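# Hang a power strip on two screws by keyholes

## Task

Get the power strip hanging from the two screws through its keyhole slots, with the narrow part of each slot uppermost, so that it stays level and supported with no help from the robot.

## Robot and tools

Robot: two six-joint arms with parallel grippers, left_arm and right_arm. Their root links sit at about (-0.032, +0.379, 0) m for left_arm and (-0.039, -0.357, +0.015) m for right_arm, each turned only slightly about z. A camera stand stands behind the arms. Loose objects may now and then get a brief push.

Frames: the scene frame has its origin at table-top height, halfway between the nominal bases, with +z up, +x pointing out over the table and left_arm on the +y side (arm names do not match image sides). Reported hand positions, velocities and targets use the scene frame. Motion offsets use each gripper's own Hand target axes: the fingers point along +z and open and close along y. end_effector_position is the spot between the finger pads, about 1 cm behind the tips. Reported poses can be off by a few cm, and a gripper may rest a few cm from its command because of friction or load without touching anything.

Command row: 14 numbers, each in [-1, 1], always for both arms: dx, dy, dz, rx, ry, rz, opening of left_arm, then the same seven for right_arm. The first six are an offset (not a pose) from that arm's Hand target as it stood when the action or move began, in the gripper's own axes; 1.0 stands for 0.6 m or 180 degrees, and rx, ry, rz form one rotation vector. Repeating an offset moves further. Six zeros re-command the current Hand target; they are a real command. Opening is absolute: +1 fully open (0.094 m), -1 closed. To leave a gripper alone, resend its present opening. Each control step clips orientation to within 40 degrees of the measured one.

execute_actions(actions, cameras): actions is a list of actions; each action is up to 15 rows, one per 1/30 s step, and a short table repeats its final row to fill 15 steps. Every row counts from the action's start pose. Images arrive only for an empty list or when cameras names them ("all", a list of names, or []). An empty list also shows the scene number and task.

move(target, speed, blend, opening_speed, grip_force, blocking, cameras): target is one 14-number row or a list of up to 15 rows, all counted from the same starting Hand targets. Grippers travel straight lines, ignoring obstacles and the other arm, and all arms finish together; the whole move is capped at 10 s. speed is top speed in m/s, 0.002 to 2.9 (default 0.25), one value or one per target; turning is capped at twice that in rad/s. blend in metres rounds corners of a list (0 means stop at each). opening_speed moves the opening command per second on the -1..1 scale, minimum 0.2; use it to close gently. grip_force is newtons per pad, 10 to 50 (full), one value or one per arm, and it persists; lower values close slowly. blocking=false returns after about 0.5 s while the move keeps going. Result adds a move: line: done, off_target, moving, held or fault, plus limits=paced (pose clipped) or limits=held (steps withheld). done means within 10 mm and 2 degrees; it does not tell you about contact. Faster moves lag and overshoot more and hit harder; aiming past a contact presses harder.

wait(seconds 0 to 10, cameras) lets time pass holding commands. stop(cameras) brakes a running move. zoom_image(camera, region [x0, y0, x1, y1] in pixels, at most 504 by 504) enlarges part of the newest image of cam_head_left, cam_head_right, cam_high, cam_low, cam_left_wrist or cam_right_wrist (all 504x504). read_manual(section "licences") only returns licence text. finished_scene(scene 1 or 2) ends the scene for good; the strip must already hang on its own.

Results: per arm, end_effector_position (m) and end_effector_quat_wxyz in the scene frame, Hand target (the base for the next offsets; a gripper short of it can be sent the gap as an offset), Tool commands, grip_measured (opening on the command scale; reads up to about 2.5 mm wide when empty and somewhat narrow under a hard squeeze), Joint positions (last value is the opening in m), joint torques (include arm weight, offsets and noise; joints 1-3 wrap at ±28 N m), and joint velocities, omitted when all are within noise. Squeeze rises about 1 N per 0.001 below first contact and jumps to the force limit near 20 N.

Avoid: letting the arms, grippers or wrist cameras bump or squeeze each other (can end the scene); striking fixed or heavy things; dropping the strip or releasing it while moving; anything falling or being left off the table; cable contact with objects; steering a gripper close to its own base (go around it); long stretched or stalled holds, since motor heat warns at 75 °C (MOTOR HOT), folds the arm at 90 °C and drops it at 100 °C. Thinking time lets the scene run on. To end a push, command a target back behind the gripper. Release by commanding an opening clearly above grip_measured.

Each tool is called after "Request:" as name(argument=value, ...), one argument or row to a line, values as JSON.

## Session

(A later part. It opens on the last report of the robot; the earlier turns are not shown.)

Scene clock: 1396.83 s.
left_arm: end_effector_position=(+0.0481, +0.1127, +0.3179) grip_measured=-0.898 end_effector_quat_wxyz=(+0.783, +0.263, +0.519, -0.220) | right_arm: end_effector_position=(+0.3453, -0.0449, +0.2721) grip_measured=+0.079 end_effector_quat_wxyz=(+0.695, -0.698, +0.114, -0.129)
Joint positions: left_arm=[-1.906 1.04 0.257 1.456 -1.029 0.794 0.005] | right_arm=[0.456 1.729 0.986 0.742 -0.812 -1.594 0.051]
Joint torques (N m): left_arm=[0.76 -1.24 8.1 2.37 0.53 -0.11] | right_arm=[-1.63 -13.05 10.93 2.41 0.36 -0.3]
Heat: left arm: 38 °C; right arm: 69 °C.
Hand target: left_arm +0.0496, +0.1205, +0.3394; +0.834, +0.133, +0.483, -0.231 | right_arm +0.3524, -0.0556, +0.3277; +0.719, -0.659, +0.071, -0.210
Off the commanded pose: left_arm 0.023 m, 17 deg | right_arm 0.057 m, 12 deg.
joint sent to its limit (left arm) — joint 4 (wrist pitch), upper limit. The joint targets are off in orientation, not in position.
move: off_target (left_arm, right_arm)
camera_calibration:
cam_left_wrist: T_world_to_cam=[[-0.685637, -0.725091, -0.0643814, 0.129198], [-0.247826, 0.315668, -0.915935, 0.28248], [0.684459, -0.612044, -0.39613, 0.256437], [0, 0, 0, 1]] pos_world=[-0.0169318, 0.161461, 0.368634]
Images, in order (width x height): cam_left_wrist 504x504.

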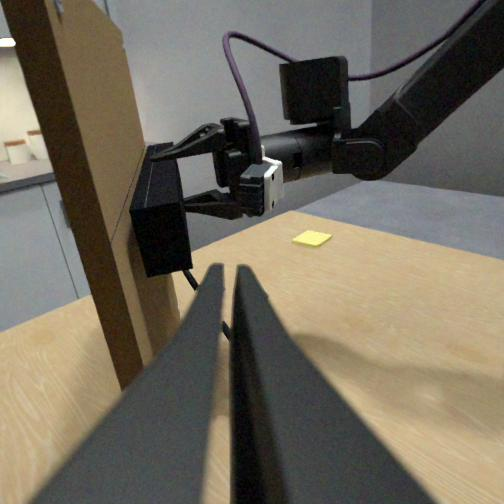

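Request:
move(
  target=[0,0,0,0,0,0,-0.9, 0,-0.014,-0.01,0,0,0,-0.6],
  speed=0.04,
  cameras=["cam_left_wrist","cam_head_left"],
)

Request:
zoom_image(
  camera="cam_left_wrist",
  region=[80, 110, 240, 270],
)

Request:
zoom_image(
  camera="cam_head_left",
  region=[260, 200, 360, 300],
)

Scene clock: 1403.83 s.
left_arm: end_effector_position=(+0.0481, +0.1127, +0.3179) grip_measured=-0.898 end_effector_quat_wxyz=(+0.783, +0.263, +0.519, -0.220) | right_arm: end_effector_position=(+0.3439, -0.0501, +0.2803) grip_measured=+0.079 end_effector_quat_wxyz=(+0.694, -0.698, +0.117, -0.132)
Joint positions: left_arm=[-1.906 1.04 0.257 1.456 -1.029 0.794 0.005] | right_arm=[0.447 1.697 0.986 0.71 -0.812 -1.594 0.051]
Joint torques (N m): left_arm=[0.69 -1.17 8.46 2.34 0.56 -0.1] | right_arm=[-1.81 -12.86 10.7 2.43 0.24 -0.29]
Heat: left arm: 38 °C; right arm: 67 °C.
Hand target: left_arm +0.0496, +0.1205, +0.3394; +0.834, +0.133, +0.483, -0.231 | right_arm +0.3484, -0.0614, +0.3352; +0.719, -0.659, +0.071, -0.209
Off the commanded pose: left_arm 0.023 m, 17 deg | right_arm 0.056 m, 12 deg.
joint sent to its limit (left arm) — joint 4 (wrist pitch), upper limit. The joint targets are off in orientation, not in position.
move: off_target (left_arm, right_arm)
camera_calibration:
cam_left_wrist: T_world_to_cam=[[-0.685637, -0.725091, -0.0643814, 0.129198], [-0.247826, 0.315668, -0.915935, 0.28248], [0.684459, -0.612044, -0.39613, 0.256437], [0, 0, 0, 1]] pos_world=[-0.0169318, 0.161461, 0.368634]
Images, in order (width x height): cam_head_left 504x504, cam_left_wrist 504x504.

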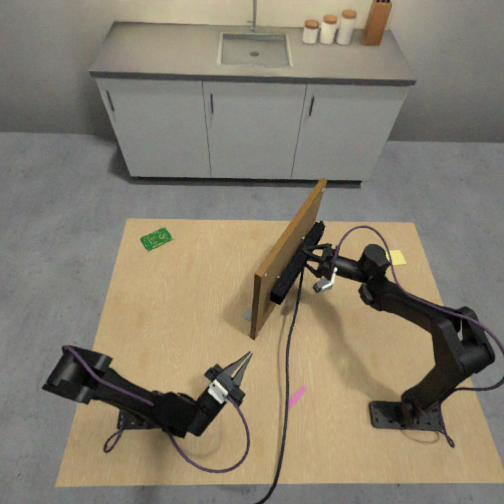

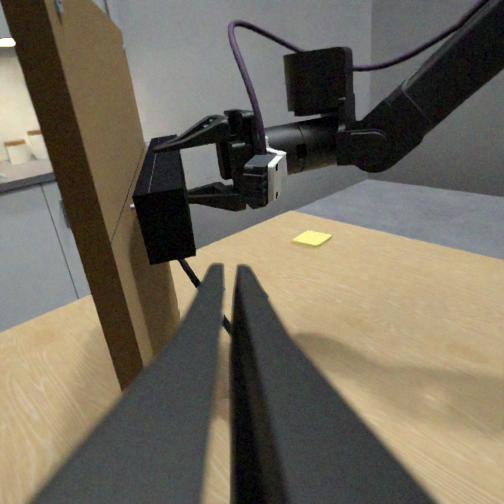

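Scaled by 3.150 from the camera's 504x504 image, which has a finer 720x720 frame.

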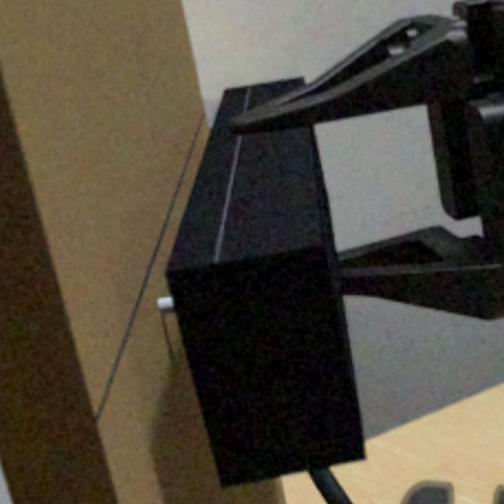

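Scaled by 5.040 from the camera's 504x504 image, which has a finer 720x720 frame.

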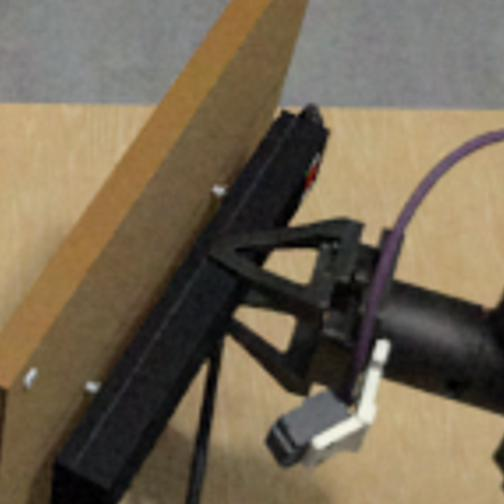

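Request:
move(
  target=[0,0,0,0,0,0,-0.9, 0.008,-0.004,0.02,0,0,-0.003,-0.6],
  speed=0.03,
  cameras=["cam_left_wrist","cam_head_left"],
)

Request:
zoom_image(
  camera="cam_left_wrist",
  region=[80, 110, 240, 270],
)

Request:
zoom_image(
  camera="cam_head_left",
  region=[260, 200, 360, 300],
)

Scene clock: 1424.93 s.
left_arm: end_effector_position=(+0.0481, +0.1127, +0.3179) grip_measured=-0.898 end_effector_quat_wxyz=(+0.783, +0.263, +0.519, -0.220) | right_arm: end_effector_position=(+0.3441, -0.0500, +0.2816) grip_measured=+0.079 end_effector_quat_wxyz=(+0.692, -0.700, +0.118, -0.131)
Joint positions: left_arm=[-1.906 1.04 0.257 1.456 -1.029 0.794 0.005] | right_arm=[0.447 1.693 0.994 0.689 -0.812 -1.599 0.051]
Joint torques (N m): left_arm=[0.68 -1.33 7.99 2.39 0.56 -0.11] | right_arm=[-0.64 -10.36 14.41 2.45 0.37 -0.33]
Heat: left arm: 39 °C; right arm: 62 °C.
Hand target: left_arm +0.0496, +0.1205, +0.3394; +0.834, +0.133, +0.483, -0.231 | right_arm +0.3568, -0.0524, +0.3397; +0.718, -0.659, +0.068, -0.213
Off the commanded pose: left_arm 0.023 m, 17 deg | right_arm 0.060 m, 12 deg.
joint sent to its limit (left arm) — joint 4 (wrist pitch), upper limit. The joint targets are off in orientation, not in position.
move: off_target (left_arm, right_arm)
camera_calibration:
cam_left_wrist: T_world_to_cam=[[-0.685637, -0.725091, -0.0643814, 0.129198], [-0.247826, 0.315668, -0.915935, 0.28248], [0.684459, -0.612044, -0.39613, 0.256437], [0, 0, 0, 1]] pos_world=[-0.0169318, 0.161461, 0.368634]
Images, in order (width x height): cam_head_left 504x504, cam_left_wrist 504x504.

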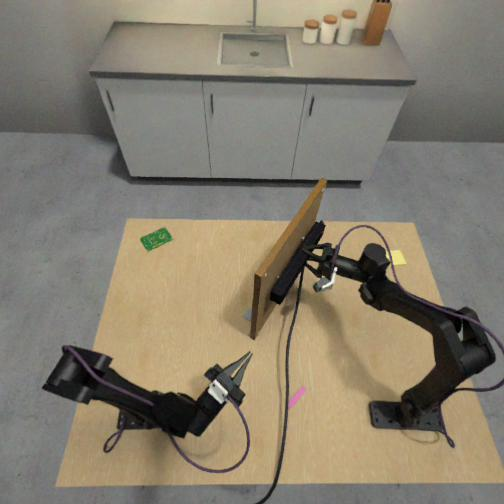

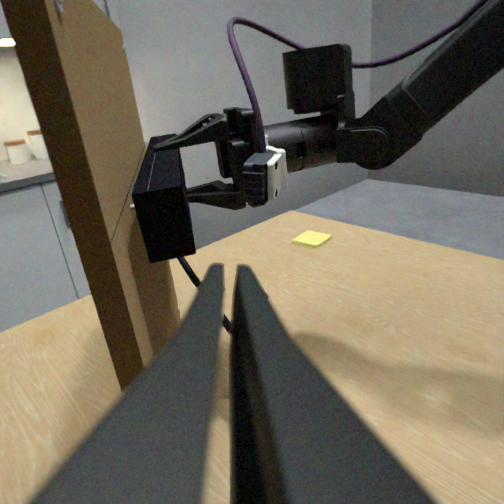

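Scaled by 3.150 from the camera's 504x504 image, which has a finer 720x720 frame.

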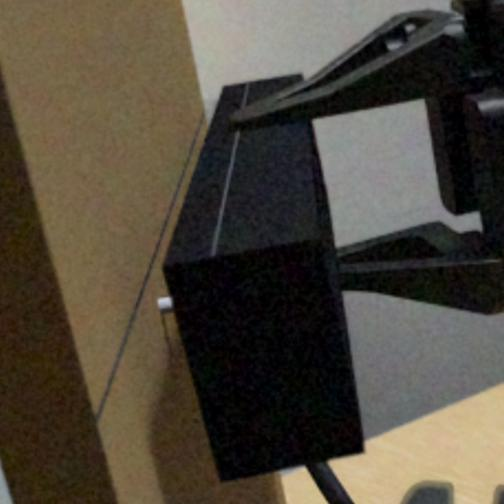

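Scaled by 5.040 from the camera's 504x504 image, which has a finer 720x720 frame.

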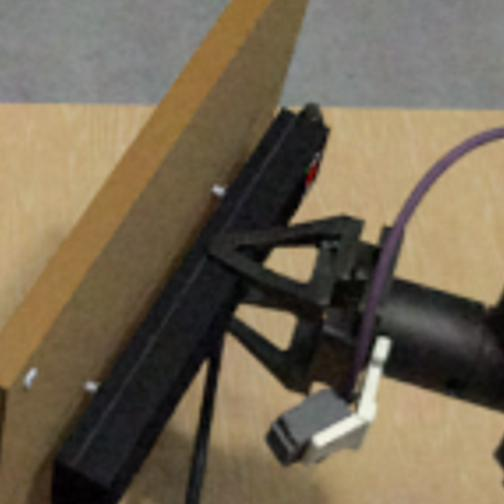

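Request:
move(
  target=[0,0,0,0,0,0,-0.9, 0.004,0.002,0.015,0,0,0,-0.6],
  speed=0.03,
)

Request:
move(
  target=[0,0,0,0,0,0,-0.9, 0.004,0.002,0.012,0,0,0,-0.6],
  speed=0.03,
  cameras=["cam_left_wrist","cam_head_left"],
)

Request:
zoom_image(
  camera="cam_left_wrist",
  region=[80, 110, 240, 270],
)

Request:
zoom_image(
  camera="cam_head_left",
  region=[260, 200, 360, 300],
)

Scene clock: 1433.77 s.
left_arm: end_effector_position=(+0.0481, +0.1127, +0.3179) grip_measured=-0.898 end_effector_quat_wxyz=(+0.783, +0.263, +0.519, -0.220) | right_arm: end_effector_position=(+0.3461, -0.0459, +0.2935) grip_measured=+0.079 end_effector_quat_wxyz=(+0.696, -0.696, +0.111, -0.136)
Joint positions: left_arm=[-1.906 1.04 0.257 1.456 -1.029 0.794 0.005] | right_arm=[0.454 1.693 1.031 0.67 -0.808 -1.599 0.051]
Joint torques (N m): left_arm=[0.75 -1.24 8.23 2.33 0.53 -0.14] | right_arm=[-0.23 -7.82 14.69 2.51 0.48 -0.35]
Heat: left arm: 39 °C; right arm: 61 °C.
Hand target: left_arm +0.0496, +0.1205, +0.3394; +0.834, +0.133, +0.483, -0.231 | right_arm +0.3626, -0.0450, +0.3401; +0.718, -0.659, +0.068, -0.213
Off the commanded pose: left_arm 0.023 m, 17 deg | right_arm 0.049 m, 11 deg.
joint sent to its limit (left arm) — joint 4 (wrist pitch), upper limit. The joint targets are off in orientation, not in position.
move: off_target (left_arm, right_arm)

Scene clock: 1434.53 s.
left_arm: end_effector_position=(+0.0481, +0.1127, +0.3179) grip_measured=-0.898 end_effector_quat_wxyz=(+0.783, +0.263, +0.519, -0.220) | right_arm: end_effector_position=(+0.3466, -0.0433, +0.2943) grip_measured=+0.079 end_effector_quat_wxyz=(+0.696, -0.698, +0.109, -0.133)
Joint positions: left_arm=[-1.906 1.04 0.257 1.456 -1.029 0.794 0.005] | right_arm=[0.458 1.698 1.044 0.658 -0.811 -1.601 0.051]
Joint torques (N m): left_arm=[0.72 -1.13 8.06 2.35 0.55 -0.1] | right_arm=[0.13 -6.65 15.84 2.55 0.54 -0.36]
Heat: left arm: 39 °C; right arm: 61 °C.
Hand target: left_arm +0.0496, +0.1205, +0.3394; +0.834, +0.133, +0.483, -0.231 | right_arm +0.3678, -0.0394, +0.3402; +0.718, -0.659, +0.068, -0.213
Off the commanded pose: left_arm 0.023 m, 17 deg | right_arm 0.051 m, 12 deg.
joint sent to its limit (left arm) — joint 4 (wrist pitch), upper limit. The joint targets are off in orientation, not in position.
move: off_target (left_arm, right_arm)
camera_calibration:
cam_left_wrist: T_world_to_cam=[[-0.685637, -0.725091, -0.0643814, 0.129198], [-0.247826, 0.315668, -0.915935, 0.28248], [0.684459, -0.612044, -0.39613, 0.256437], [0, 0, 0, 1]] pos_world=[-0.0169318, 0.161461, 0.368634]
Images, in order (width x height): cam_head_left 504x504, cam_left_wrist 504x504.

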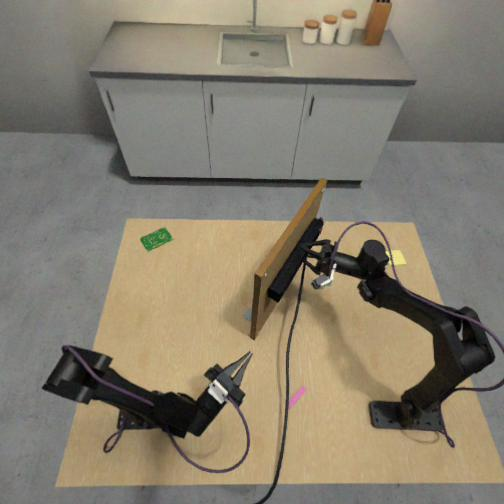

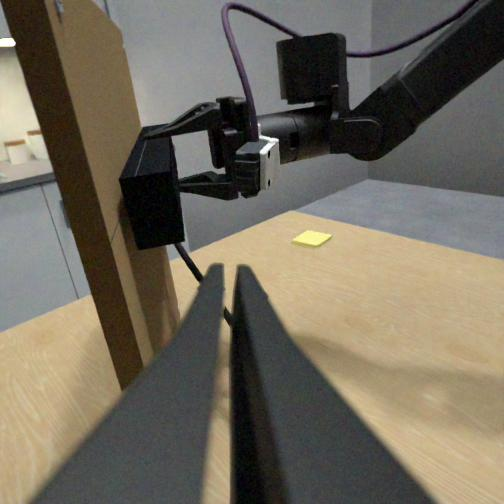

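Scaled by 3.150 from the camera's 504x504 image, which has a finer 720x720 frame.

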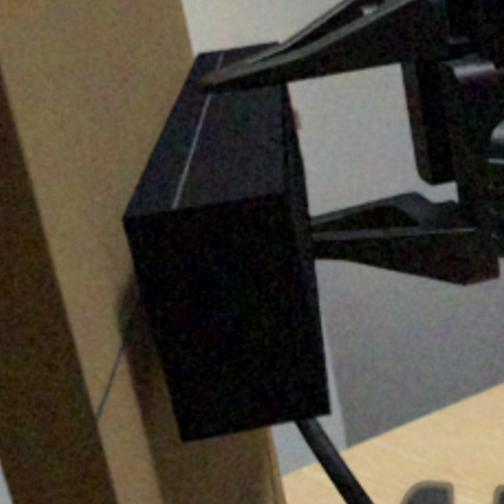

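Scaled by 5.040 from the camera's 504x504 image, which has a finer 720x720 frame.

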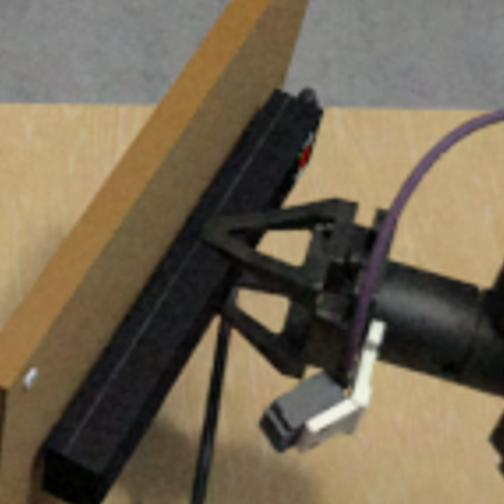

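Request:
move(
  target=[0,0,0,0,0,0,-0.9, -0.002,0.012,-0.012,0,0,0,-0.6],
  speed=0.03,
)

Request:
move(
  target=[0,0,0,0,0,0,-0.9, 0,0.008,0,0,0,0,-0.6],
  speed=0.03,
  cameras=["cam_left_wrist"],
)

Request:
zoom_image(
  camera="cam_left_wrist",
  region=[80, 110, 240, 270],
)

Scene clock: 1444.27 s.
left_arm: end_effector_position=(+0.0481, +0.1127, +0.3179) grip_measured=-0.898 end_effector_quat_wxyz=(+0.783, +0.263, +0.519, -0.220) | right_arm: end_effector_position=(+0.3464, -0.0432, +0.2944) grip_measured=+0.079 end_effector_quat_wxyz=(+0.696, -0.698, +0.109, -0.133)
Joint positions: left_arm=[-1.906 1.04 0.257 1.456 -1.029 0.794 0.005] | right_arm=[0.458 1.698 1.045 0.658 -0.812 -1.602 0.051]
Joint torques (N m): left_arm=[0.73 -1.13 8.31 2.32 0.58 -0.15] | right_arm=[-0.98 -6.65 13.05 2.78 0.46 -0.38]
Heat: left arm: 40 °C; right arm: 62 °C.
Hand target: left_arm +0.0496, +0.1205, +0.3394; +0.834, +0.133, +0.483, -0.231 | right_arm +0.3656, -0.0452, +0.3322; +0.718, -0.659, +0.068, -0.213
Off the commanded pose: left_arm 0.023 m, 17 deg | right_arm 0.042 m, 12 deg.
joint sent to its limit (left arm) — joint 4 (wrist pitch), upper limit. The joint targets are off in orientation, not in position.
move: off_target (left_arm, right_arm)

Scene clock: 1445.13 s.
left_arm: end_effector_position=(+0.0481, +0.1127, +0.3179) grip_measured=-0.898 end_effector_quat_wxyz=(+0.783, +0.263, +0.519, -0.220) | right_arm: end_effector_position=(+0.3460, -0.0427, +0.2938) grip_measured=+0.079 end_effector_quat_wxyz=(+0.698, -0.697, +0.103, -0.131)
Joint positions: left_arm=[-1.906 1.04 0.257 1.456 -1.029 0.794 0.005] | right_arm=[0.456 1.706 1.045 0.673 -0.825 -1.602 0.051]
Joint torques (N m): left_arm=[0.53 -1.32 8.25 2.4 0.52 -0.07] | right_arm=[-0.91 -6.45 12.52 2.79 0.55 -0.37]
Heat: left arm: 40 °C; right arm: 62 °C.
Hand target: left_arm +0.0496, +0.1205, +0.3394; +0.834, +0.133, +0.483, -0.231 | right_arm +0.3666, -0.0451, +0.3276; +0.718, -0.659, +0.068, -0.213
Off the commanded pose: left_arm 0.023 m, 17 deg | right_arm 0.040 m, 11 deg.
joint sent to its limit (left arm) — joint 4 (wrist pitch), upper limit. The joint targets are off in orientation, not in position.
move: off_target (left_arm, right_arm)
camera_calibration:
cam_left_wrist: T_world_to_cam=[[-0.685637, -0.725091, -0.0643814, 0.129198], [-0.247826, 0.315668, -0.915935, 0.28248], [0.684459, -0.612044, -0.39613, 0.256437], [0, 0, 0, 1]] pos_world=[-0.0169318, 0.161461, 0.368634]
Images, in order (width x height): cam_left_wrist 504x504.

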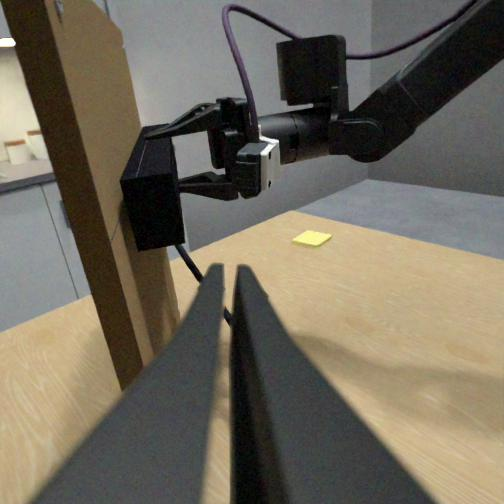

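Scaled by 3.150 from the camera's 504x504 image, which has a finer 720x720 frame.

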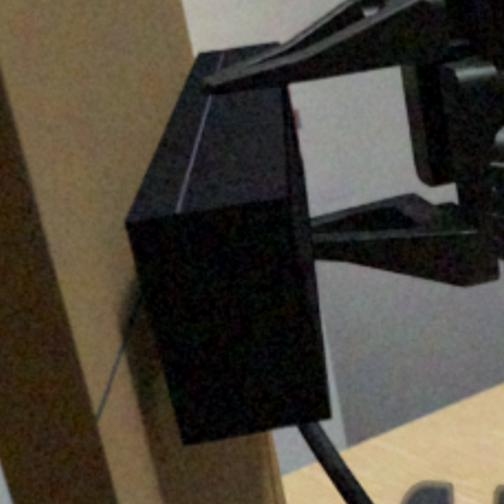

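Request:
move(
  target=[0,0,0,0,0,0,-0.9, -0.018,0.01,-0.045,0,0,0,-0.6],
  speed=0.05,
  cameras=["cam_left_wrist"],
)

Request:
zoom_image(
  camera="cam_left_wrist",
  region=[80, 110, 240, 270],
)

Scene clock: 1462.03 s.
left_arm: end_effector_position=(+0.0481, +0.1127, +0.3179) grip_measured=-0.898 end_effector_quat_wxyz=(+0.783, +0.263, +0.519, -0.220) | right_arm: end_effector_position=(+0.3428, -0.0546, +0.2702) grip_measured=+0.079 end_effector_quat_wxyz=(+0.693, -0.700, +0.112, -0.136)
Joint positions: left_arm=[-1.906 1.04 0.257 1.456 -1.029 0.794 0.005] | right_arm=[0.436 1.706 0.954 0.746 -0.825 -1.61 0.051]
Joint torques (N m): left_arm=[0.53 -1.35 8.29 2.31 0.54 -0.1] | right_arm=[-1.73 -11.54 8.8 2.72 0.27 -0.25]
Heat: left arm: 40 °C; right arm: 65 °C.
Hand target: left_arm +0.0496, +0.1205, +0.3394; +0.834, +0.133, +0.483, -0.231 | right_arm +0.3479, -0.0653, +0.3163; +0.718, -0.659, +0.068, -0.213
Off the commanded pose: left_arm 0.023 m, 17 deg | right_arm 0.048 m, 12 deg.
joint sent to its limit (left arm) — joint 4 (wrist pitch), upper limit. The joint targets are off in orientation, not in position.
move: off_target (left_arm, right_arm)
camera_calibration:
cam_left_wrist: T_world_to_cam=[[-0.685637, -0.725091, -0.0643814, 0.129198], [-0.247826, 0.315668, -0.915935, 0.28248], [0.684459, -0.612044, -0.39613, 0.256437], [0, 0, 0, 1]] pos_world=[-0.0169318, 0.161461, 0.368634]
Images, in order (width x height): cam_left_wrist 504x504.

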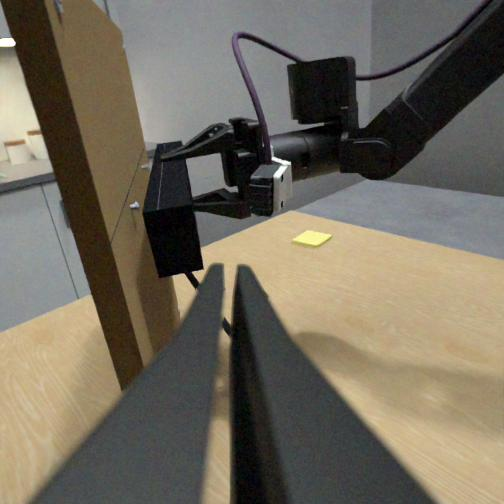

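Scaled by 3.150 from the camera's 504x504 image, which has a finer 720x720 frame.

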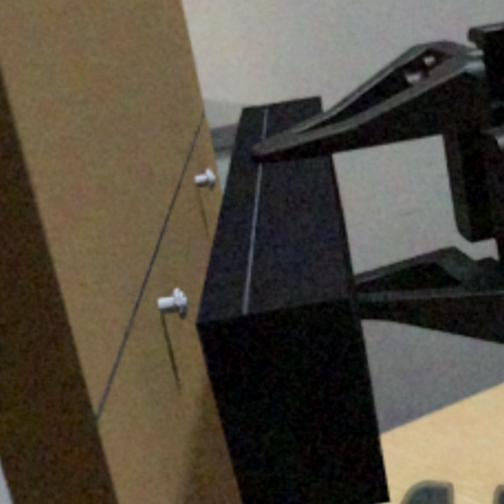

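Request:
move(
  target=[0,0,0,0,0,0,-0.9, 0.01,-0.006,0.03,0,0,0,-0.6],
  speed=0.05,
  cameras=["cam_left_wrist"],
)

Request:
zoom_image(
  camera="cam_left_wrist",
  region=[80, 110, 240, 270],
)

Scene clock: 1471.67 s.
left_arm: end_effector_position=(+0.0481, +0.1127, +0.3179) grip_measured=-0.898 end_effector_quat_wxyz=(+0.783, +0.263, +0.519, -0.220) | right_arm: end_effector_position=(+0.3429, -0.0517, +0.2759) grip_measured=+0.079 end_effector_quat_wxyz=(+0.696, -0.697, +0.107, -0.138)
Joint positions: left_arm=[-1.906 1.04 0.257 1.456 -1.029 0.794 0.005] | right_arm=[0.442 1.706 0.968 0.747 -0.822 -1.608 0.051]
Joint torques (N m): left_arm=[0.84 -1.16 8.34 2.37 0.55 -0.12] | right_arm=[-0.24 -8.27 14.2 2.49 0.46 -0.24]
Heat: left arm: 40 °C; right arm: 66 °C.
Hand target: left_arm +0.0496, +0.1205, +0.3394; +0.834, +0.133, +0.483, -0.231 | right_arm +0.3593, -0.0513, +0.3231; +0.718, -0.659, +0.068, -0.213
Off the commanded pose: left_arm 0.023 m, 17 deg | right_arm 0.050 m, 11 deg.
joint sent to its limit (left arm) — joint 4 (wrist pitch), upper limit. The joint targets are off in orientation, not in position.
move: off_target (left_arm, right_arm)
camera_calibration:
cam_left_wrist: T_world_to_cam=[[-0.685637, -0.725091, -0.0643814, 0.129198], [-0.247826, 0.315668, -0.915935, 0.28248], [0.684459, -0.612044, -0.39613, 0.256437], [0, 0, 0, 1]] pos_world=[-0.0169318, 0.161461, 0.368634]
Images, in order (width x height): cam_left_wrist 504x504.

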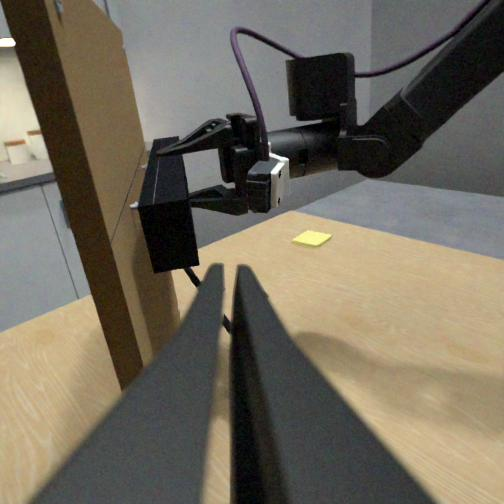

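Scaled by 3.150 from the camera's 504x504 image, which has a finer 720x720 frame.

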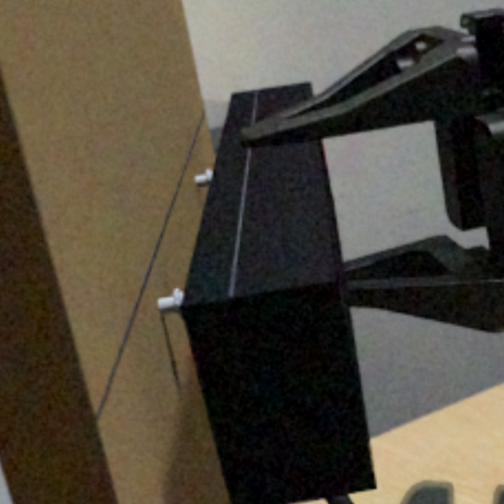

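Request:
move(
  target=[0,0,0,0,0,0,-0.9, 0.004,0.0,0.015,0,0,0,-0.6],
  speed=0.04,
  cameras=["cam_left_wrist"],
)

Request:
zoom_image(
  camera="cam_left_wrist",
  region=[80, 110, 240, 270],
)

Scene clock: 1481.43 s.
left_arm: end_effector_position=(+0.0481, +0.1127, +0.3179) grip_measured=-0.898 end_effector_quat_wxyz=(+0.783, +0.263, +0.519, -0.220) | right_arm: end_effector_position=(+0.3477, -0.0451, +0.2831) grip_measured=+0.079 end_effector_quat_wxyz=(+0.698, -0.694, +0.104, -0.143)
Joint positions: left_arm=[-1.906 1.04 0.257 1.456 -1.029 0.794 0.005] | right_arm=[0.454 1.722 1.007 0.738 -0.809 -1.607 0.051]
Joint torques (N m): left_arm=[0.95 -1.09 8.2 2.38 0.53 -0.15] | right_arm=[-0.2 -7.49 14.38 2.48 0.49 -0.29]
Heat: left arm: 40 °C; right arm: 65 °C.
Hand target: left_arm +0.0496, +0.1205, +0.3394; +0.834, +0.133, +0.483, -0.231 | right_arm +0.3649, -0.0439, +0.3246; +0.718, -0.659, +0.068, -0.213
Off the commanded pose: left_arm 0.023 m, 17 deg | right_arm 0.045 m, 10 deg.
joint sent to its limit (left arm) — joint 4 (wrist pitch), upper limit. The joint targets are off in orientation, not in position.
move: off_target (left_arm, right_arm)
camera_calibration:
cam_left_wrist: T_world_to_cam=[[-0.685637, -0.725091, -0.0643814, 0.129198], [-0.247826, 0.315668, -0.915935, 0.28248], [0.684459, -0.612044, -0.39613, 0.256437], [0, 0, 0, 1]] pos_world=[-0.0169318, 0.161461, 0.368634]
Images, in order (width x height): cam_left_wrist 504x504.

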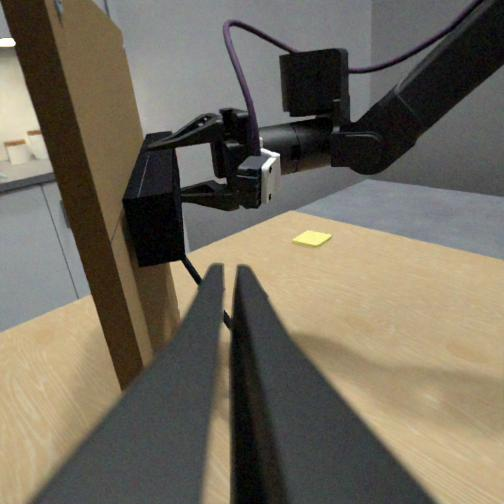

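Scaled by 3.150 from the camera's 504x504 image, which has a finer 720x720 frame.

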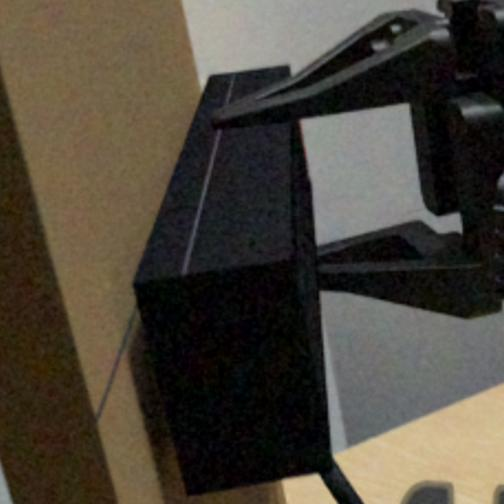

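Request:
move(
  target=[0,0,0,0,0,0,-0.9, 0.006,0.0,0.03,0,0,0,-0.6],
  speed=0.04,
  cameras=["cam_left_wrist","cam_head_left"],
)

Request:
zoom_image(
  camera="cam_left_wrist",
  region=[80, 110, 240, 270],
)

Request:
zoom_image(
  camera="cam_head_left",
  region=[260, 200, 360, 300],
)

Scene clock: 1491.07 s.
left_arm: end_effector_position=(+0.0481, +0.1127, +0.3179) grip_measured=-0.898 end_effector_quat_wxyz=(+0.783, +0.263, +0.519, -0.220) | right_arm: end_effector_position=(+0.3464, -0.0409, +0.2833) grip_measured=+0.079 end_effector_quat_wxyz=(+0.698, -0.698, +0.095, -0.130)
Joint positions: left_arm=[-1.906 1.04 0.257 1.456 -1.029 0.794 0.005] | right_arm=[0.456 1.734 1.031 0.715 -0.838 -1.611 0.051]
Joint torques (N m): left_arm=[0.73 -1.39 8.35 2.36 0.55 -0.11] | right_arm=[1.88 -5.67 17.48 2.45 0.98 -0.21]
Heat: left arm: 41 °C; right arm: 64 °C.
Hand target: left_arm +0.0496, +0.1205, +0.3394; +0.834, +0.133, +0.483, -0.231 | right_arm +0.3749, -0.0289, +0.3275; +0.718, -0.659, +0.068, -0.213
Off the commanded pose: left_arm 0.023 m, 17 deg | right_arm 0.054 m, 11 deg.
joint sent to its limit (left arm) — joint 4 (wrist pitch), upper limit. The joint targets are off in orientation, not in position.
move: off_target (left_arm, right_arm)
camera_calibration:
cam_left_wrist: T_world_to_cam=[[-0.685637, -0.725091, -0.0643814, 0.129198], [-0.247826, 0.315668, -0.915935, 0.28248], [0.684459, -0.612044, -0.39613, 0.256437], [0, 0, 0, 1]] pos_world=[-0.0169318, 0.161461, 0.368634]
Images, in order (width x height): cam_head_left 504x504, cam_left_wrist 504x504.

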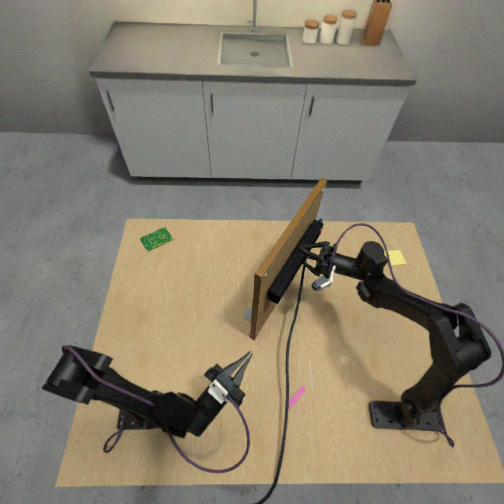

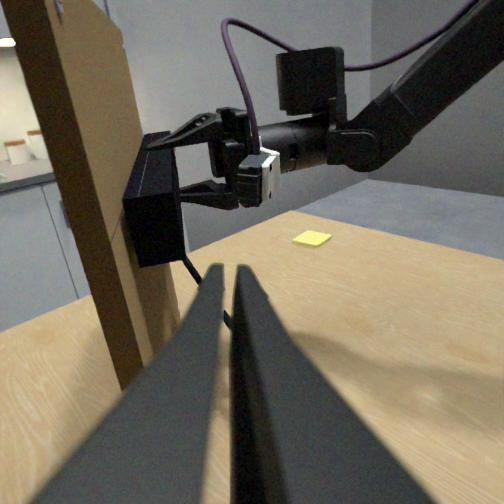

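Scaled by 3.150 from the camera's 504x504 image, which has a finer 720x720 frame.

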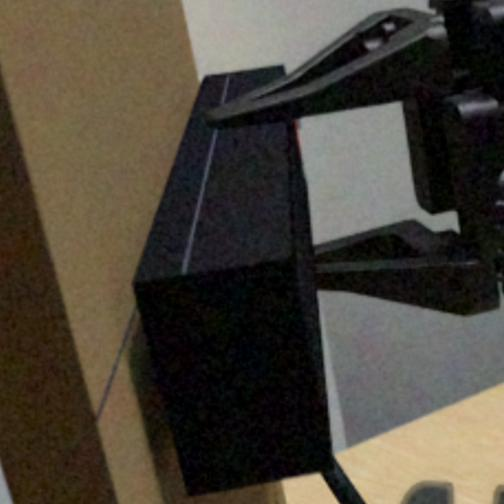

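Scaled by 5.040 from the camera's 504x504 image, which has a finer 720x720 frame.

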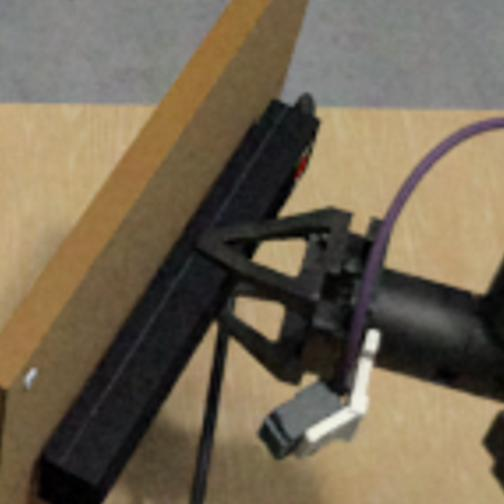

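Request:
move(
  target=[0,0,0,0,0,0,-0.9, 0.015,-0.002,0,0,0,0,-0.6],
  speed=0.03,
)

Request:
move(
  target=[0,0,0,0,0,0,-0.9, 0.012,-0.002,0,0,0,0,-0.6],
  speed=0.03,
)

Request:
move(
  target=[0,0,0,0,0,0,-0.9, 0.012,-0.002,0,0,0,0,-0.6],
  speed=0.03,
  cameras=["cam_left_wrist","cam_head_left"],
)

Request:
zoom_image(
  camera="cam_left_wrist",
  region=[80, 110, 240, 270],
)

Request:
zoom_image(
  camera="cam_head_left",
  region=[260, 200, 360, 300],
)

Scene clock: 1503.70 s.
left_arm: end_effector_position=(+0.0481, +0.1127, +0.3179) grip_measured=-0.898 end_effector_quat_wxyz=(+0.783, +0.263, +0.519, -0.220) | right_arm: end_effector_position=(+0.3468, -0.0410, +0.2836) grip_measured=+0.079 end_effector_quat_wxyz=(+0.698, -0.701, +0.085, -0.119)
Joint positions: left_arm=[-1.906 1.04 0.257 1.456 -1.029 0.794 0.005] | right_arm=[0.445 1.747 1.055 0.697 -0.88 -1.615 0.051]
Joint torques (N m): left_arm=[0.65 -1.09 8.16 2.38 0.58 -0.09] | right_arm=[1.02 -6.06 17.52 2.51 1.21 -0.16]
Heat: left arm: 41 °C; right arm: 62 °C.
Hand target: left_arm +0.0496, +0.1205, +0.3394; +0.834, +0.133, +0.483, -0.231 | right_arm +0.3827, -0.0324, +0.3304; +0.718, -0.659, +0.068, -0.213
Off the commanded pose: left_arm 0.023 m, 17 deg | right_arm 0.059 m, 12 deg.
joint sent to its limit (left arm) — joint 4 (wrist pitch), upper limit. The joint targets are off in orientation, not in position.
move: off_target (left_arm, right_arm)

Scene clock: 1504.70 s.
left_arm: end_effector_position=(+0.0481, +0.1127, +0.3179) grip_measured=-0.898 end_effector_quat_wxyz=(+0.783, +0.263, +0.519, -0.220) | right_arm: end_effector_position=(+0.3472, -0.0411, +0.2844) grip_measured=+0.079 end_effector_quat_wxyz=(+0.698, -0.703, +0.079, -0.108)
Joint positions: left_arm=[-1.906 1.04 0.257 1.456 -1.029 0.794 0.005] | right_arm=[0.437 1.756 1.076 0.677 -0.911 -1.614 0.051]
Joint torques (N m): left_arm=[0.69 -1.33 8.13 2.32 0.57 -0.09] | right_arm=[0.27 -6.32 17.58 2.58 1.39 -0.12]
Heat: left arm: 41 °C; right arm: 63 °C.
Hand target: left_arm +0.0496, +0.1205, +0.3394; +0.834, +0.133, +0.483, -0.231 | right_arm +0.3889, -0.0353, +0.3329; +0.718, -0.659, +0.067, -0.213
Off the commanded pose: left_arm 0.023 m, 17 deg | right_arm 0.064 m, 13 deg.
joint sent to its limit (left arm) — joint 4 (wrist pitch), upper limit. The joint targets are off in orientation, not in position.
move: off_target (left_arm, right_arm)

Scene clock: 1505.70 s.
left_arm: end_effector_position=(+0.0481, +0.1127, +0.3179) grip_measured=-0.898 end_effector_quat_wxyz=(+0.783, +0.263, +0.519, -0.220) | right_arm: end_effector_position=(+0.3482, -0.0415, +0.2850) grip_measured=+0.079 end_effector_quat_wxyz=(+0.698, -0.705, +0.076, -0.096)
Joint positions: left_arm=[-1.906 1.04 0.257 1.456 -1.029 0.794 0.005] | right_arm=[0.429 1.766 1.096 0.659 -0.939 -1.609 0.051]
Joint torques (N m): left_arm=[0.76 -1.31 8.17 2.36 0.53 -0.11] | right_arm=[-0.46 -6.61 17.57 2.61 1.5 -0.13]
Heat: left arm: 41 °C; right arm: 63 °C.
Hand target: left_arm +0.0496, +0.1205, +0.3394; +0.834, +0.133, +0.483, -0.231 | right_arm +0.3953, -0.0383, +0.3352; +0.718, -0.659, +0.068, -0.213
Off the commanded pose: left_arm 0.023 m, 17 deg | right_arm 0.069 m, 15 deg.
joint sent to its limit (left arm) — joint 4 (wrist pitch), upper limit. The joint targets are off in orientation, not in position.
move: off_target (left_arm, right_arm)
camera_calibration:
cam_left_wrist: T_world_to_cam=[[-0.685637, -0.725091, -0.0643814, 0.129198], [-0.247826, 0.315668, -0.915935, 0.28248], [0.684459, -0.612044, -0.39613, 0.256437], [0, 0, 0, 1]] pos_world=[-0.0169318, 0.161461, 0.368634]
Images, in order (width x height): cam_head_left 504x504, cam_left_wrist 504x504.

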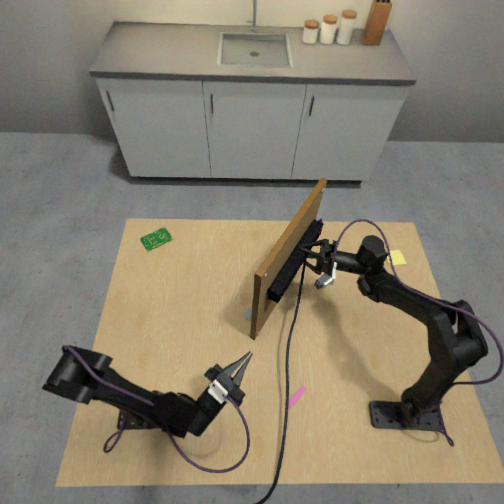

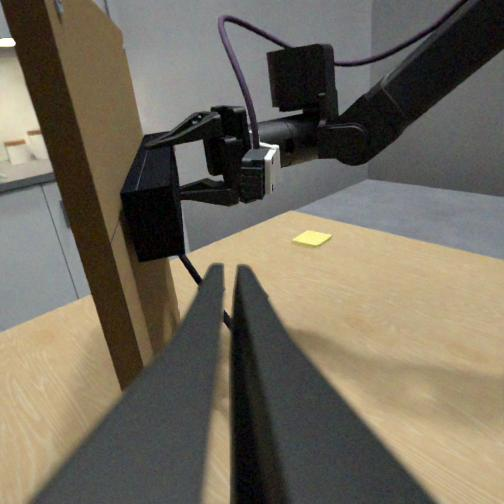

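Scaled by 3.150 from the camera's 504x504 image, which has a finer 720x720 frame.

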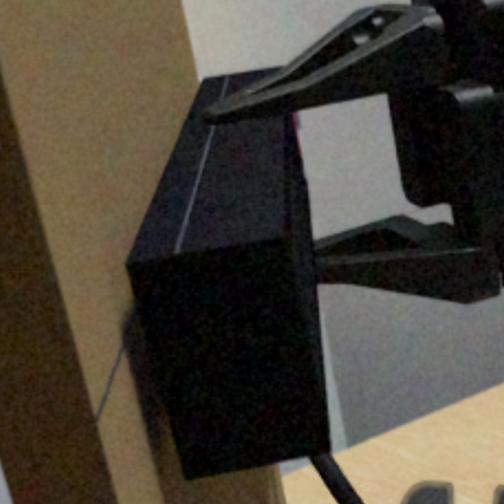

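Scaled by 5.040 from the camera's 504x504 image, which has a finer 720x720 frame.

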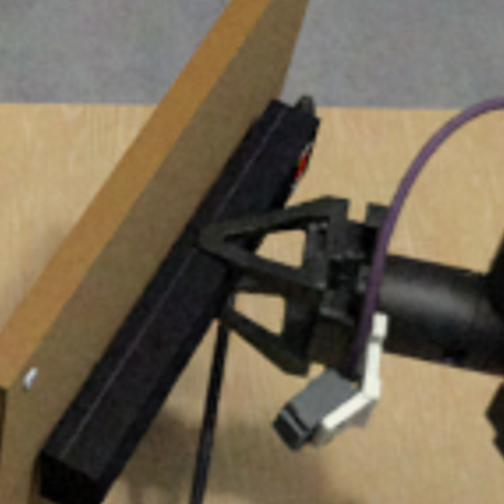

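Request:
move(
  target=[0,0,0,0,0,0,-0.9, 0.012,0.006,0.01,0,0.02,0,-0.6],
  speed=0.03,
)

Request:
move(
  target=[0,0,0,0,0,0,-0.9, 0.012,0.006,0.01,0,0.02,0,-0.6],
  speed=0.03,
)

Request:
move(
  target=[0,0,0,0,0,0,-0.9, 0.012,0.006,0.01,0,0.02,0,-0.6],
  speed=0.03,
  cameras=["cam_left_wrist","cam_head_left"],
)

Request:
zoom_image(
  camera="cam_left_wrist",
  region=[80, 110, 240, 270],
)

Request:
zoom_image(
  camera="cam_head_left",
  region=[260, 200, 360, 300],
)

Scene clock: 1517.77 s.
left_arm: end_effector_position=(+0.0481, +0.1127, +0.3179) grip_measured=-0.898 end_effector_quat_wxyz=(+0.783, +0.263, +0.519, -0.220) | right_arm: end_effector_position=(+0.3492, -0.0419, +0.2851) grip_measured=+0.079 end_effector_quat_wxyz=(+0.698, -0.705, +0.079, -0.097)
Joint positions: left_arm=[-1.906 1.04 0.257 1.456 -1.029 0.794 0.005] | right_arm=[0.429 1.766 1.096 0.659 -0.935 -1.607 0.051]
Joint torques (N m): left_arm=[0.73 -1.21 8.44 2.32 0.58 -0.13] | right_arm=[0.7 -6.53 17.1 2.68 2.14 -0.13]
Heat: left arm: 41 °C; right arm: 63 °C.
Hand target: left_arm +0.0496, +0.1205, +0.3394; +0.834, +0.133, +0.483, -0.231 | right_arm +0.4047, -0.0354, +0.3339; +0.715, -0.652, +0.090, -0.233
Off the commanded pose: left_arm 0.023 m, 17 deg | right_arm 0.074 m, 17 deg.
joint sent to its limit (left arm) — joint 4 (wrist pitch), upper limit. The joint targets are off in orientation, not in position.
move: off_target (left_arm, right_arm)

Scene clock: 1519.30 s.
left_arm: end_effector_position=(+0.0481, +0.1127, +0.3179) grip_measured=-0.898 end_effector_quat_wxyz=(+0.783, +0.263, +0.519, -0.220) | right_arm: end_effector_position=(+0.3499, -0.0418, +0.2851) grip_measured=+0.079 end_effector_quat_wxyz=(+0.698, -0.705, +0.081, -0.099)
Joint positions: left_arm=[-1.906 1.04 0.257 1.456 -1.029 0.794 0.005] | right_arm=[0.43 1.766 1.096 0.659 -0.929 -1.606 0.051]
Joint torques (N m): left_arm=[0.68 -0.92 8.16 2.33 0.56 -0.12] | right_arm=[1.43 -6.39 16.68 2.71 2.7 -0.12]
Heat: left arm: 41 °C; right arm: 63 °C.
Hand target: left_arm +0.0496, +0.1205, +0.3394; +0.834, +0.133, +0.483, -0.231 | right_arm +0.4145, -0.0332, +0.3324; +0.712, -0.645, +0.113, -0.254
Off the commanded pose: left_arm 0.023 m, 17 deg | right_arm 0.081 m, 20 deg.
joint sent to its limit (left arm) — joint 4 (wrist pitch), upper limit. The joint targets are off in orientation, not in position.
move: off_target (left_arm, right_arm)

Scene clock: 1521.10 s.
left_arm: end_effector_position=(+0.0481, +0.1127, +0.3179) grip_measured=-0.898 end_effector_quat_wxyz=(+0.783, +0.263, +0.519, -0.220) | right_arm: end_effector_position=(+0.3505, -0.0418, +0.2852) grip_measured=+0.079 end_effector_quat_wxyz=(+0.698, -0.705, +0.083, -0.100)
Joint positions: left_arm=[-1.906 1.04 0.257 1.456 -1.029 0.794 0.005] | right_arm=[0.43 1.765 1.096 0.657 -0.924 -1.606 0.051]
Joint torques (N m): left_arm=[0.75 -1.18 8.28 2.36 0.58 -0.08] | right_arm=[1.91 -6.17 16.44 2.74 3.19 -0.12]
Heat: left arm: 41 °C; right arm: 63 °C.
Hand target: left_arm +0.0496, +0.1205, +0.3394; +0.834, +0.133, +0.483, -0.231 | right_arm +0.4243, -0.0316, +0.3311; +0.708, -0.636, +0.135, -0.274
Off the commanded pose: left_arm 0.023 m, 17 deg | right_arm 0.087 m, 22 deg.
joint sent to its limit (left arm) — joint 4 (wrist pitch), upper limit. The joint targets are off in orientation, not in position.
move: off_target (left_arm, right_arm)
camera_calibration:
cam_left_wrist: T_world_to_cam=[[-0.685637, -0.725091, -0.0643814, 0.129198], [-0.247826, 0.315668, -0.915935, 0.28248], [0.684459, -0.612044, -0.39613, 0.256437], [0, 0, 0, 1]] pos_world=[-0.0169318, 0.161461, 0.368634]
Images, in order (width x height): cam_head_left 504x504, cam_left_wrist 504x504.

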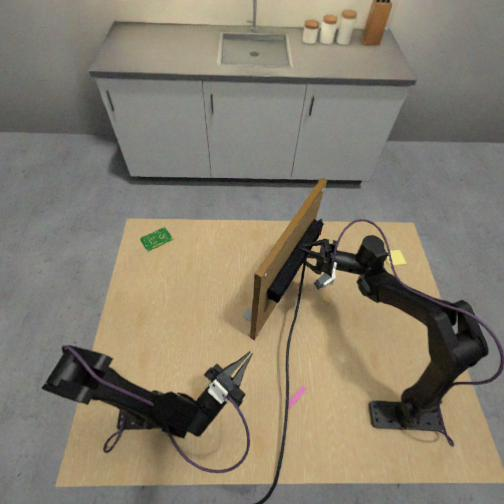

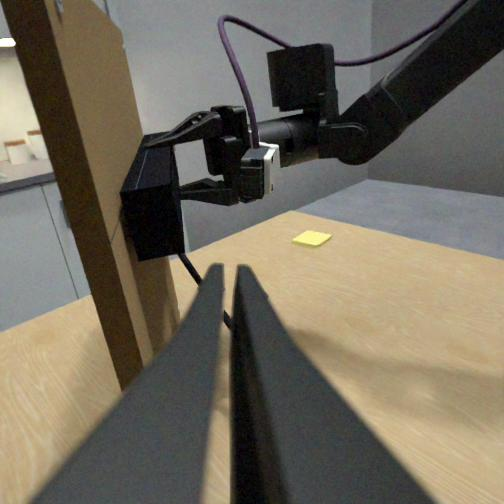

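Scaled by 3.150 from the camera's 504x504 image, which has a finer 720x720 frame.

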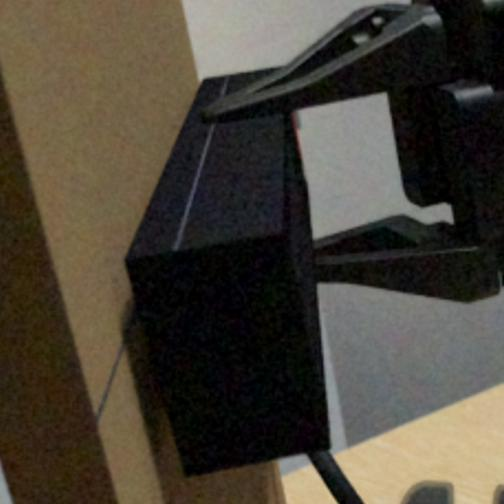

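Scaled by 5.040 from the camera's 504x504 image, which has a finer 720x720 frame.

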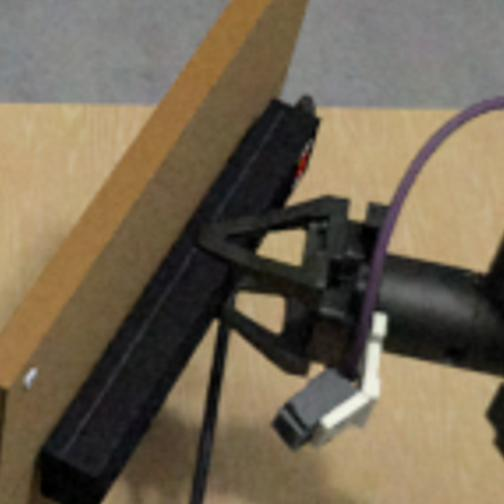

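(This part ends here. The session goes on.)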